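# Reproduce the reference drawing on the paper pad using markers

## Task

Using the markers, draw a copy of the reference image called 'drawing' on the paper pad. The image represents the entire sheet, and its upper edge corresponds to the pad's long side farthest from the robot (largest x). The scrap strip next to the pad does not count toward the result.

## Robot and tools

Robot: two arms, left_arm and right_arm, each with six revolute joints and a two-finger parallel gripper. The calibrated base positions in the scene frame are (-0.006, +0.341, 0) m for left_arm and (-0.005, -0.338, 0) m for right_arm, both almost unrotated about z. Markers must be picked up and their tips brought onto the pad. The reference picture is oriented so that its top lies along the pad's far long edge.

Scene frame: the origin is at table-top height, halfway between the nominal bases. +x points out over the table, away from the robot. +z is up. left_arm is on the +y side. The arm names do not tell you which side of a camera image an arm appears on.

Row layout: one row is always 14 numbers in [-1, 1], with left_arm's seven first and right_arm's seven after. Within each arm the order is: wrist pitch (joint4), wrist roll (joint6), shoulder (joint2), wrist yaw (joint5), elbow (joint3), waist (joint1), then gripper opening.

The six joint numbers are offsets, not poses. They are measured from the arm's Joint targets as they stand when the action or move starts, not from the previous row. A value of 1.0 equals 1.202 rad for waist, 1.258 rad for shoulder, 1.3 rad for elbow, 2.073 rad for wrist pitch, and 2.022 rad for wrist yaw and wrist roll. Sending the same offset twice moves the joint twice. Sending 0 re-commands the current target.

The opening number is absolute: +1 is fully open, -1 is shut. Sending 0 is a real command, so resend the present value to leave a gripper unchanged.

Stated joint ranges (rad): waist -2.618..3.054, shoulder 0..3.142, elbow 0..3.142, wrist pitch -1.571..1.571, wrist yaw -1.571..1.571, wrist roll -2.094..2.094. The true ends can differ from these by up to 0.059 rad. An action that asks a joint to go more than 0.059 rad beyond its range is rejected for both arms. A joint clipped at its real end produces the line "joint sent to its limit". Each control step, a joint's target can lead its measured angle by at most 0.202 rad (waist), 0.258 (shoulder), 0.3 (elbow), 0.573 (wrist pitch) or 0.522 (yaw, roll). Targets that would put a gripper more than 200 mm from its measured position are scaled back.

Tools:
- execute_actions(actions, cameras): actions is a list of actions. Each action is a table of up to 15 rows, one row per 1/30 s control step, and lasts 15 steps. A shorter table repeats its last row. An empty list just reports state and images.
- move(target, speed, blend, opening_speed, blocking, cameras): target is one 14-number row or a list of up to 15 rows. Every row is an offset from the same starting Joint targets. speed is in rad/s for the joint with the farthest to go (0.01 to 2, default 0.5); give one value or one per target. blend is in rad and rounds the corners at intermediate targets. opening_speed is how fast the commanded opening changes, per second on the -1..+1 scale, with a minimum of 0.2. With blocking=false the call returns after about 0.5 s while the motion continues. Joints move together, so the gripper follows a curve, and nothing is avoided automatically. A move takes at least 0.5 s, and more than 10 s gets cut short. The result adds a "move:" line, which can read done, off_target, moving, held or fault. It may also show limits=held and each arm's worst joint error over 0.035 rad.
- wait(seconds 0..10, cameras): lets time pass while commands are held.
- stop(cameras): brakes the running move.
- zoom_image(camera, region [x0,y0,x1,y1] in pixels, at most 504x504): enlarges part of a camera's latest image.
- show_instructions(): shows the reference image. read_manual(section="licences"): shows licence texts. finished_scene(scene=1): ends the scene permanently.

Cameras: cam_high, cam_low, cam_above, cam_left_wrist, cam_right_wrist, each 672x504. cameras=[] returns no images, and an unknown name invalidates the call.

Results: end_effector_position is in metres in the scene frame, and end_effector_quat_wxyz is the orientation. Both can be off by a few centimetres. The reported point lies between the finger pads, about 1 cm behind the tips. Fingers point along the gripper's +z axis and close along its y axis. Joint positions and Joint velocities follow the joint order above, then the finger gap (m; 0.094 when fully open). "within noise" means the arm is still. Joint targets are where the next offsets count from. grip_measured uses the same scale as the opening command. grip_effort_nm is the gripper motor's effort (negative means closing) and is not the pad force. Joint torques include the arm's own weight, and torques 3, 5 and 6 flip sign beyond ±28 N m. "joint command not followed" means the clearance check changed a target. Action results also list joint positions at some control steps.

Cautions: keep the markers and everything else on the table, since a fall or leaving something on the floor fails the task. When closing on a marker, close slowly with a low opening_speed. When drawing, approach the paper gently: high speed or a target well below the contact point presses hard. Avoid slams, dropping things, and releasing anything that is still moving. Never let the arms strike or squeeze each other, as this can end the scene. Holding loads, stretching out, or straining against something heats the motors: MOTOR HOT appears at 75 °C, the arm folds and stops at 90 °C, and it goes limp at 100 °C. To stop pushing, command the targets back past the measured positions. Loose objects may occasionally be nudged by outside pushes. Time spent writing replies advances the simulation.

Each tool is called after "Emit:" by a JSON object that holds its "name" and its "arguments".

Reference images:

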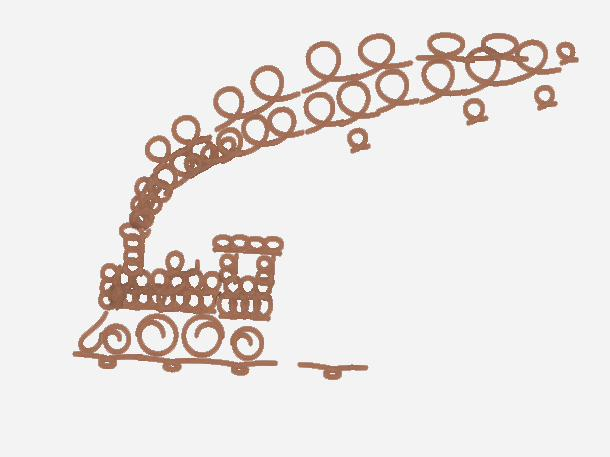

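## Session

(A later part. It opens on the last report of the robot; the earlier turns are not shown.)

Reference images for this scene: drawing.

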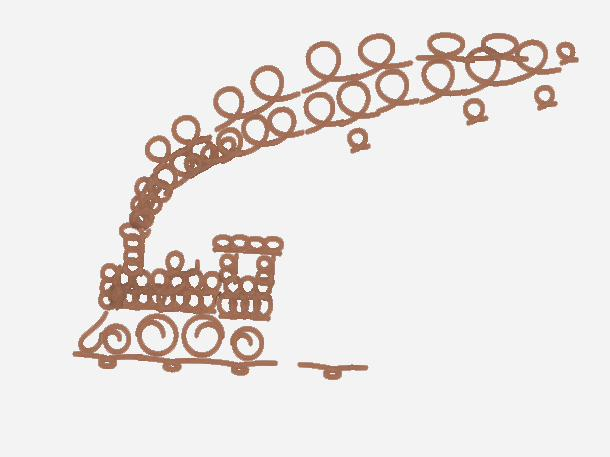

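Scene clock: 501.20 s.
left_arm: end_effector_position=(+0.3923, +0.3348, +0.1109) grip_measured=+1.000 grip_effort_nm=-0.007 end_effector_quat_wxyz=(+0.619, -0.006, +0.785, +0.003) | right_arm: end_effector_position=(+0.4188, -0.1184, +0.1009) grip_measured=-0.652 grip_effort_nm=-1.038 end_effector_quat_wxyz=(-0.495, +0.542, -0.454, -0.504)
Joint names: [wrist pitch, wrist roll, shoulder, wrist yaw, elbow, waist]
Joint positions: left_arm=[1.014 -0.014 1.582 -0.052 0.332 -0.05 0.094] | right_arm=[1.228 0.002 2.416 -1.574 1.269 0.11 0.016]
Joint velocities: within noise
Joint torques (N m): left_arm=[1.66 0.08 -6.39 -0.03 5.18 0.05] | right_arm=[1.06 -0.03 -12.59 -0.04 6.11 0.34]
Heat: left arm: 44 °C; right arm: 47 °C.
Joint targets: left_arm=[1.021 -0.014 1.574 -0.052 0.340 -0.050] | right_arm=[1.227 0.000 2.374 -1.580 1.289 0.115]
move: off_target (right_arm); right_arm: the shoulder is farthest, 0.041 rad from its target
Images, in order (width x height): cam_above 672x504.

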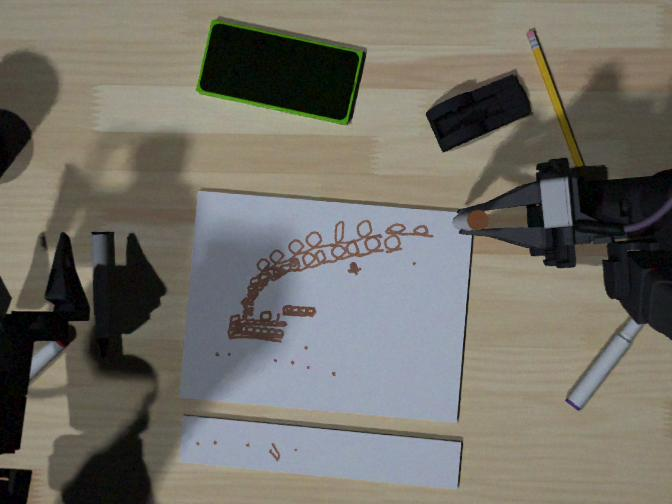

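Emit:
{"name": "move", "arguments": {"target": [[0,0,0,0,0,0,1,0,0,0.02,0.1206,0,0.3831,-0.9],[0,0,0,0,0,0,1,0,0,0.0823,0.1206,0,0.3831,-0.9],[0,0,0,0,0,0,1,0,0,0.0823,0.0981,0,0.3613,-0.9],[0,0,0,0,0,0,1,0,0,0.0823,0.1209,0,0.356,-0.9],[0,0,0,0,0,0,1,0,0,0.0823,0.1312,0,0.382,-0.9],[0,0,0,0,0,0,1,0,0,0.0823,0.1407,0,0.3883,-0.9],[0,0,0,0,0,0,1,0,0,0.0823,0.1179,0,0.3936,-0.9],[0,0,0,0,0,0,1,0,0,0.0823,0.1076,0,0.3676,-0.9],[0,0,0,0,0,0,1,0,0,0.0823,0.0981,0,0.3613,-0.9],[0,0,0,0,0,0,1,0,0,0.0823,0.1209,0,0.356,-0.9],[0,0,0,0,0,0,1,0,0,0.0823,0.1312,0,0.382,-0.9],[0,0,0,0,0,0,1,0,0,0.0823,0.1407,0,0.3883,-0.9],[0,0,0,0,0,0,1,0,0,0.0823,0.1179,0,0.3936,-0.9],[0,0,0,0,0,0,1,0,0,0.0823,0.1076,0,0.3676,-0.9]], "speed": [0.5,0.12,0.08,0.08,0.08,0.08,0.08,0.08,0.08,0.08,0.08,0.08,0.08,0.08], "blend": [0,0,0.003,0.003,0.003,0.003,0.003,0.003,0.003,0.003,0.003,0.003,0.003,0], "cameras": []}}

Emit:
{"name": "move", "arguments": {"target": [[0,0,0,0,0,0,1,0,0,0,-0.0121,0,0.0298,-0.9],[0,0,0,0,0,0,1,0,0,0,-0.0216,0,-0.0015,-0.9],[0,0,0,0,0,0,1,0,0,0,0.0012,0,-0.0068,-0.9],[0,0,0,0,0,0,1,0,0,0,0.0115,0,0.0192,-0.9],[0,0,0,0,0,0,1,0,0,0,0.021,0,0.0255,-0.9],[0,0,0,0,0,0,1,0,0,0,-0.0018,0,0.0308,-0.9],[0,0,0,0,0,0,1,0,0,0,-0.0121,0,0.0048,-0.9],[0,0,0,0,0,0,1,0,0,0,-0.0216,0,-0.0015,-0.9],[0,0,0,0,0,0,1,0,0,0,0.0012,0,-0.0068,-0.9],[0,0,0,0,0,0,1,0,0,0,0.0115,0,0.0192,-0.9],[0,0,0,0,0,0,1,0,0,0,0.021,0,0.0255,-0.9],[0,0,0,0,0,0,1,0,0,0,-0.0018,0,0.0308,-0.9],[0,0,0,0,0,0,1,0,0,0,-0.0121,0,0.0048,-0.9]], "speed": 0.08, "blend": [0.003,0.003,0.003,0.003,0.003,0.003,0.003,0.003,0.003,0.003,0.003,0.003,0], "cameras": []}}

Emit:
{"name": "move", "arguments": {"target": [[0,0,0,0,0,0,1,0,0,0,-0.0114,0,0.0281,-0.9],[0,0,0,0,0,0,1,0,0,0,-0.0213,0,-0.0034,-0.9],[0,0,0,0,0,0,1,0,0,0,0.0013,0,-0.0094,-0.9],[0,0,0,0,0,0,1,0,0,0,0.012,0,0.0161,-0.9],[0,0,0,0,0,0,1,0,0,0,0.0219,0,0.0226,-0.9],[0,0,0,0,0,0,1,0,0,0,-0.0007,0,0.0286,-0.9],[0,0,0,0,0,0,1,0,0,0,-0.0114,0,0.0031,-0.9],[0,0,0,0,0,0,1,0,0,0,-0.0213,0,-0.0034,-0.9],[0,0,0,0,0,0,1,0,0,0,0.0013,0,-0.0094,-0.9],[0,0,0,0,0,0,1,0,0,0,0.012,0,0.0161,-0.9],[0,0,0,0,0,0,1,0,0,0,0.0219,0,0.0226,-0.9],[0,0,0,0,0,0,1,0,0,0,-0.0007,0,0.0286,-0.9],[0,0,0,0,0,0,1,0,0,0,-0.0114,0,0.0031,-0.9]], "speed": 0.08, "blend": [0.003,0.003,0.003,0.003,0.003,0.003,0.003,0.003,0.003,0.003,0.003,0.003,0], "cameras": []}}

Emit:
{"name": "move", "arguments": {"target": [[0,0,0,0,0,0,1,0,0,0,-0.0236,0,-0.0143,-0.9],[0,0,0,0,0,0,1,0,0,0,-0.0335,0,-0.0208,-0.9],[0,0,0,0,0,0,1,0,0,0,-0.0109,0,-0.0268,-0.9],[0,0,0,0,0,0,1,0,0,0,-0.0002,0,-0.0013,-0.9],[0,0,0,0,0,0,1,0,0,0,0.0097,0,0.0052,-0.9],[0,0,0,0,0,0,1,0,0,0,-0.0129,0,0.0112,-0.9],[0,0,0,0,0,0,1,0,0,0,-0.0236,0,-0.0143,-0.9],[0,0,0,0,0,0,1,0,0,0,-0.0335,0,-0.0208,-0.9],[0,0,0,0,0,0,1,0,0,0,-0.0109,0,-0.0268,-0.9],[0,0,0,0,0,0,1,0,0,0,-0.0002,0,-0.0013,-0.9],[0,0,0,0,0,0,1,0,0,0,0.0097,0,0.0052,-0.9],[0,0,0,0,0,0,1,0,0,0,-0.0129,0,0.0112,-0.9],[0,0,0,0,0,0,1,0,0,0,-0.0236,0,-0.0143,-0.9]], "speed": 0.08, "blend": [0.003,0.003,0.003,0.003,0.003,0.003,0.003,0.003,0.003,0.003,0.003,0.003,0], "cameras": []}}

Emit:
{"name": "move", "arguments": {"target": [[0,0,0,0,0,0,1,0,0,0,-0.0201,0,-0.0152,-0.9],[0,0,0,0,0,0,1,0,0,0,-0.03,0,-0.0217,-0.9],[0,0,0,0,0,0,1,0,0,0,-0.0074,0,-0.0277,-0.9],[0,0,0,0,0,0,1,0,0,0,0.0033,0,-0.0022,-0.9],[0,0,0,0,0,0,1,0,0,0,0.0132,0,0.0043,-0.9],[0,0,0,0,0,0,1,0,0,0,-0.0094,0,0.0103,-0.9],[0,0,0,0,0,0,1,0,0,0,-0.0201,0,-0.0152,-0.9],[0,0,0,0,0,0,1,0,0,0,-0.03,0,-0.0217,-0.9],[0,0,0,0,0,0,1,0,0,0,-0.0074,0,-0.0277,-0.9],[0,0,0,0,0,0,1,0,0,0,0.0033,0,-0.0022,-0.9],[0,0,0,0,0,0,1,0,0,0,0.0132,0,0.0043,-0.9],[0,0,0,0,0,0,1,0,0,0,-0.0094,0,0.0103,-0.9],[0,0,0,0,0,0,1,0,0,0,-0.0201,0,-0.0152,-0.9],[0,0,0,0,0,0,1,0,0,-0.0623,-0.0201,0,-0.0152,-0.9]], "speed": [0.08,0.08,0.08,0.08,0.08,0.08,0.08,0.08,0.08,0.08,0.08,0.08,0.08,0.3], "blend": [0.003,0.003,0.003,0.003,0.003,0.003,0.003,0.003,0.003,0.003,0.003,0.003,0,0], "cameras": []}}

Emit:
{"name": "move", "arguments": {"target": [[0,0,0,0,0,0,1,0,0,0,0.0315,0,0.0019,-0.9],[0,0,0,0,0,0,1,0,0,0.0623,0.0315,0,0.0019,-0.9],[0,0,0,0,0,0,1,0,0,0.0623,0.0084,0,-0.0164,-0.9],[0,0,0,0,0,0,1,0,0,0.0623,0.0315,0,-0.0217,-0.9],[0,0,0,0,0,0,1,0,0,0.0623,0.0413,0,0.0038,-0.9],[0,0,0,0,0,0,1,0,0,0.0623,0.0502,0,0.0096,-0.9],[0,0,0,0,0,0,1,0,0,0.0623,0.0271,0,0.0149,-0.9],[0,0,0,0,0,0,1,0,0,0.0623,0.0173,0,-0.0106,-0.9],[0,0,0,0,0,0,1,0,0,0.0623,0.0084,0,-0.0164,-0.9],[0,0,0,0,0,0,1,0,0,0.0623,0.0315,0,-0.0217,-0.9],[0,0,0,0,0,0,1,0,0,0.0623,0.0413,0,0.0038,-0.9],[0,0,0,0,0,0,1,0,0,0.0623,0.0502,0,0.0096,-0.9],[0,0,0,0,0,0,1,0,0,0.0623,0.0271,0,0.0149,-0.9],[0,0,0,0,0,0,1,0,0,0.0623,0.0173,0,-0.0106,-0.9]], "speed": [0.5,0.12,0.08,0.08,0.08,0.08,0.08,0.08,0.08,0.08,0.08,0.08,0.08,0.08], "blend": [0,0,0.003,0.003,0.003,0.003,0.003,0.003,0.003,0.003,0.003,0.003,0.003,0], "cameras": []}}

Emit:
{"name": "move", "arguments": {"target": [[0,0,0,0,0,0,1,0,0,0,-0.0119,0,0.0304,-0.9],[0,0,0,0,0,0,1,0,0,0,-0.0208,0,-0.0004,-0.9],[0,0,0,0,0,0,1,0,0,0,0.0023,0,-0.0057,-0.9],[0,0,0,0,0,0,1,0,0,0,0.0121,0,0.0198,-0.9],[0,0,0,0,0,0,1,0,0,0,0.021,0,0.0256,-0.9],[0,0,0,0,0,0,1,0,0,0,-0.0021,0,0.0309,-0.9],[0,0,0,0,0,0,1,0,0,0,-0.0119,0,0.0054,-0.9],[0,0,0,0,0,0,1,0,0,0,-0.0208,0,-0.0004,-0.9],[0,0,0,0,0,0,1,0,0,0,0.0023,0,-0.0057,-0.9],[0,0,0,0,0,0,1,0,0,0,0.0121,0,0.0198,-0.9],[0,0,0,0,0,0,1,0,0,0,0.021,0,0.0256,-0.9],[0,0,0,0,0,0,1,0,0,0,-0.0021,0,0.0309,-0.9],[0,0,0,0,0,0,1,0,0,0,-0.0119,0,0.0054,-0.9],[0,0,0,0,0,0,1,0,0,-0.0623,-0.0119,0,0.0054,-0.9]], "speed": [0.08,0.08,0.08,0.08,0.08,0.08,0.08,0.08,0.08,0.08,0.08,0.08,0.08,0.3], "blend": [0.003,0.003,0.003,0.003,0.003,0.003,0.003,0.003,0.003,0.003,0.003,0.003,0,0], "cameras": []}}

Emit:
{"name": "move", "arguments": {"target": [0,0,0,0,0,0,1,0,0,-0.02,0,0,-0.34,-0.9], "speed": 0.6, "cameras": ["cam_above"]}}

Emit:
{"name": "zoom_image", "arguments": {"camera": "cam_above", "region": [220, 270, 340, 360]}}

Scene clock: 519.80 s.
left_arm: end_effector_position=(+0.3923, +0.3348, +0.1109) grip_measured=+1.000 grip_effort_nm=-0.002 end_effector_quat_wxyz=(+0.619, -0.006, +0.785, +0.003) | right_arm: end_effector_position=(+0.3141, +0.0609, +0.0795) grip_measured=-0.652 grip_effort_nm=-1.038 end_effector_quat_wxyz=(-0.420, +0.578, -0.403, -0.571)
Joint names: [wrist pitch, wrist roll, shoulder, wrist yaw, elbow, waist]
Joint positions: left_arm=[1.014 -0.014 1.582 -0.052 0.332 -0.05 0.094] | right_arm=[1.229 0.002 2.469 -1.352 1.269 0.564 0.016]
Joint velocities: within noise
Joint torques (N m): left_arm=[1.65 0.01 -6.5 -0.01 5.33 -0.14] | right_arm=[1.19 -0.03 -8.99 -0.1 6.02 -0.62]
Heat: left arm: 44 °C; right arm: 47 °C.
Joint targets: left_arm=[1.021 -0.014 1.574 -0.052 0.340 -0.050] | right_arm=[1.227 0.000 2.478 -1.363 1.289 0.556]
move: done
No camera images: "cameras" was empty.

Scene clock: 525.70 s.
left_arm: end_effector_position=(+0.3923, +0.3348, +0.1109) grip_measured=+1.000 grip_effort_nm=-0.002 end_effector_quat_wxyz=(+0.619, -0.006, +0.785, +0.003) | right_arm: end_effector_position=(+0.3076, +0.0614, +0.0794) grip_measured=-0.652 grip_effort_nm=-1.038 end_effector_quat_wxyz=(-0.411, +0.585, -0.394, -0.577)
Joint names: [wrist pitch, wrist roll, shoulder, wrist yaw, elbow, waist]
Joint positions: left_arm=[1.014 -0.014 1.582 -0.052 0.332 -0.05 0.094] | right_arm=[1.229 0.002 2.469 -1.376 1.269 0.57 0.016]
Joint velocities: within noise
Joint torques (N m): left_arm=[1.67 0.05 -6.32 -0.03 5.24 -0.18] | right_arm=[1.17 -0.03 -8.98 -0.1 6.01 -0.65]
Heat: left arm: 44 °C; right arm: 47 °C.
Joint targets: left_arm=[1.021 -0.014 1.574 -0.052 0.340 -0.050] | right_arm=[1.227 0.000 2.478 -1.387 1.289 0.562]
move: done
No camera images: "cameras" was empty.

Scene clock: 531.57 s.
left_arm: end_effector_position=(+0.3923, +0.3348, +0.1109) grip_measured=+1.000 grip_effort_nm=0.002 end_effector_quat_wxyz=(+0.619, -0.006, +0.785, +0.003) | right_arm: end_effector_position=(+0.3024, +0.0611, +0.0793) grip_measured=-0.652 grip_effort_nm=-1.028 end_effector_quat_wxyz=(-0.404, +0.590, -0.387, -0.583)
Joint names: [wrist pitch, wrist roll, shoulder, wrist yaw, elbow, waist]
Joint positions: left_arm=[1.014 -0.014 1.582 -0.052 0.332 -0.05 0.094] | right_arm=[1.229 0.002 2.469 -1.398 1.269 0.573 0.016]
Joint velocities: within noise
Joint torques (N m): left_arm=[1.71 0.03 -6.35 -0.02 5.27 -0.18] | right_arm=[1.16 -0.03 -8.95 -0.11 5.98 -0.64]
Heat: left arm: 44 °C; right arm: 47 °C.
Joint targets: left_arm=[1.021 -0.014 1.574 -0.052 0.340 -0.050] | right_arm=[1.227 0.000 2.478 -1.410 1.289 0.566]
move: done
No camera images: "cameras" was empty.

Scene clock: 537.37 s.
left_arm: end_effector_position=(+0.3923, +0.3348, +0.1109) grip_measured=+1.000 grip_effort_nm=-0.007 end_effector_quat_wxyz=(+0.619, -0.006, +0.785, +0.003) | right_arm: end_effector_position=(+0.3016, +0.0526, +0.0791) grip_measured=-0.652 grip_effort_nm=-1.038 end_effector_quat_wxyz=(-0.395, +0.596, -0.378, -0.588)
Joint names: [wrist pitch, wrist roll, shoulder, wrist yaw, elbow, waist]
Joint positions: left_arm=[1.014 -0.014 1.582 -0.052 0.332 -0.05 0.094] | right_arm=[1.229 0.002 2.469 -1.444 1.269 0.556 0.016]
Joint velocities: within noise
Joint torques (N m): left_arm=[1.67 0.01 -6.39 -0.07 5.18 -0.01] | right_arm=[1.14 -0.03 -8.94 -0.12 5.97 -0.65]
Heat: left arm: 44 °C; right arm: 47 °C.
Joint targets: left_arm=[1.021 -0.014 1.574 -0.052 0.340 -0.050] | right_arm=[1.227 0.000 2.478 -1.458 1.289 0.549]
move: done
No camera images: "cameras" was empty.

Scene clock: 543.40 s.
left_arm: end_effector_position=(+0.3923, +0.3348, +0.1109) grip_measured=+1.000 grip_effort_nm=-0.007 end_effector_quat_wxyz=(+0.619, -0.006, +0.785, +0.003) | right_arm: end_effector_position=(+0.3023, +0.0439, +0.0937) grip_measured=-0.652 grip_effort_nm=-1.038 end_effector_quat_wxyz=(-0.397, +0.607, -0.359, -0.587)
Joint names: [wrist pitch, wrist roll, shoulder, wrist yaw, elbow, waist]
Joint positions: left_arm=[1.014 -0.014 1.582 -0.052 0.332 -0.05 0.094] | right_arm=[1.229 0.002 2.435 -1.491 1.269 0.537 0.016]
Joint velocities: within noise
Joint torques (N m): left_arm=[1.69 0.04 -6.34 -0.06 5.29 -0.16] | right_arm=[1.09 -0.02 -12.22 -0.04 6.08 -0.58]
Heat: left arm: 44 °C; right arm: 47 °C.
Joint targets: left_arm=[1.021 -0.014 1.574 -0.052 0.340 -0.050] | right_arm=[1.227 0.000 2.399 -1.498 1.289 0.531]
move: off_target (right_arm); right_arm: the shoulder is farthest, 0.036 rad from its target
No camera images: "cameras" was empty.

Scene clock: 549.83 s.
left_arm: end_effector_position=(+0.3923, +0.3348, +0.1109) grip_measured=+1.000 grip_effort_nm=-0.002 end_effector_quat_wxyz=(+0.619, -0.006, +0.785, +0.003) | right_arm: end_effector_position=(+0.3124, +0.0425, +0.0790) grip_measured=-0.652 grip_effort_nm=-1.038 end_effector_quat_wxyz=(-0.403, +0.592, -0.385, -0.583)
Joint names: [wrist pitch, wrist roll, shoulder, wrist yaw, elbow, waist]
Joint positions: left_arm=[1.014 -0.014 1.582 -0.052 0.332 -0.05 0.094] | right_arm=[1.23 0.002 2.47 -1.451 1.269 0.525 0.016]
Joint velocities: within noise
Joint torques (N m): left_arm=[1.69 0.03 -6.42 -0.05 5.16 -0.06] | right_arm=[1.13 -0.03 -8.94 -0.11 5.96 -0.65]
Heat: left arm: 44 °C; right arm: 47 °C.
Joint targets: left_arm=[1.021 -0.014 1.574 -0.052 0.340 -0.050] | right_arm=[1.227 0.000 2.478 -1.464 1.289 0.518]
move: done
No camera images: "cameras" was empty.

Scene clock: 556.00 s.
left_arm: end_effector_position=(+0.3923, +0.3348, +0.1109) grip_measured=+1.000 grip_effort_nm=-0.007 end_effector_quat_wxyz=(+0.619, -0.006, +0.785, +0.003) | right_arm: end_effector_position=(+0.3063, +0.0428, +0.0938) grip_measured=-0.652 grip_effort_nm=-1.033 end_effector_quat_wxyz=(-0.402, +0.604, -0.364, -0.584)
Joint names: [wrist pitch, wrist roll, shoulder, wrist yaw, elbow, waist]
Joint positions: left_arm=[1.014 -0.014 1.582 -0.052 0.332 -0.05 0.094] | right_arm=[1.23 0.002 2.435 -1.481 1.269 0.531 0.016]
Joint velocities: within noise
Joint torques (N m): left_arm=[1.66 0.04 -6.34 -0.04 5.09 -0.21] | right_arm=[1.1 -0.02 -12.22 -0.05 6.06 -0.59]
Heat: left arm: 44 °C; right arm: 47 °C.
Joint targets: left_arm=[1.021 -0.014 1.574 -0.052 0.340 -0.050] | right_arm=[1.227 0.000 2.399 -1.488 1.289 0.524]
move: off_target (right_arm); right_arm: the shoulder is farthest, 0.036 rad from its target
No camera images: "cameras" was empty.

Scene clock: 557.27 s.
left_arm: end_effector_position=(+0.3923, +0.3348, +0.1109) grip_measured=+1.000 grip_effort_nm=-0.002 end_effector_quat_wxyz=(+0.619, -0.006, +0.785, +0.003) | right_arm: end_effector_position=(+0.4349, -0.1179, +0.1023) grip_measured=-0.652 grip_effort_nm=-1.038 end_effector_quat_wxyz=(+0.520, -0.519, +0.476, +0.483)
Joint names: [wrist pitch, wrist roll, shoulder, wrist yaw, elbow, waist]
Joint positions: left_arm=[1.014 -0.014 1.582 -0.052 0.332 -0.05 0.094] | right_arm=[1.23 0.002 2.416 -1.484 1.269 0.11 0.016]
Joint velocities: within noise
Joint torques (N m): left_arm=[1.68 0.03 -6.27 -0.05 5.11 -0.1] | right_arm=[1.09 -0.02 -12.64 0 6.16 0.62]
Heat: left arm: 44 °C; right arm: 47 °C.
Joint targets: left_arm=[1.021 -0.014 1.574 -0.052 0.340 -0.050] | right_arm=[1.227 0.000 2.374 -1.488 1.289 0.116]
move: off_target (right_arm); right_arm: the shoulder is farthest, 0.042 rad from its target
Images, in order (width x height): cam_above 672x504.

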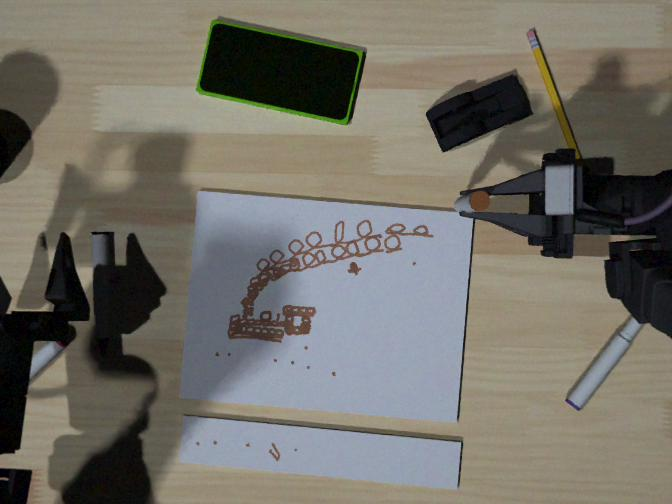

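Scaled by 4.200 from the camera's 672x504 image, which has a finer 960x720 frame.

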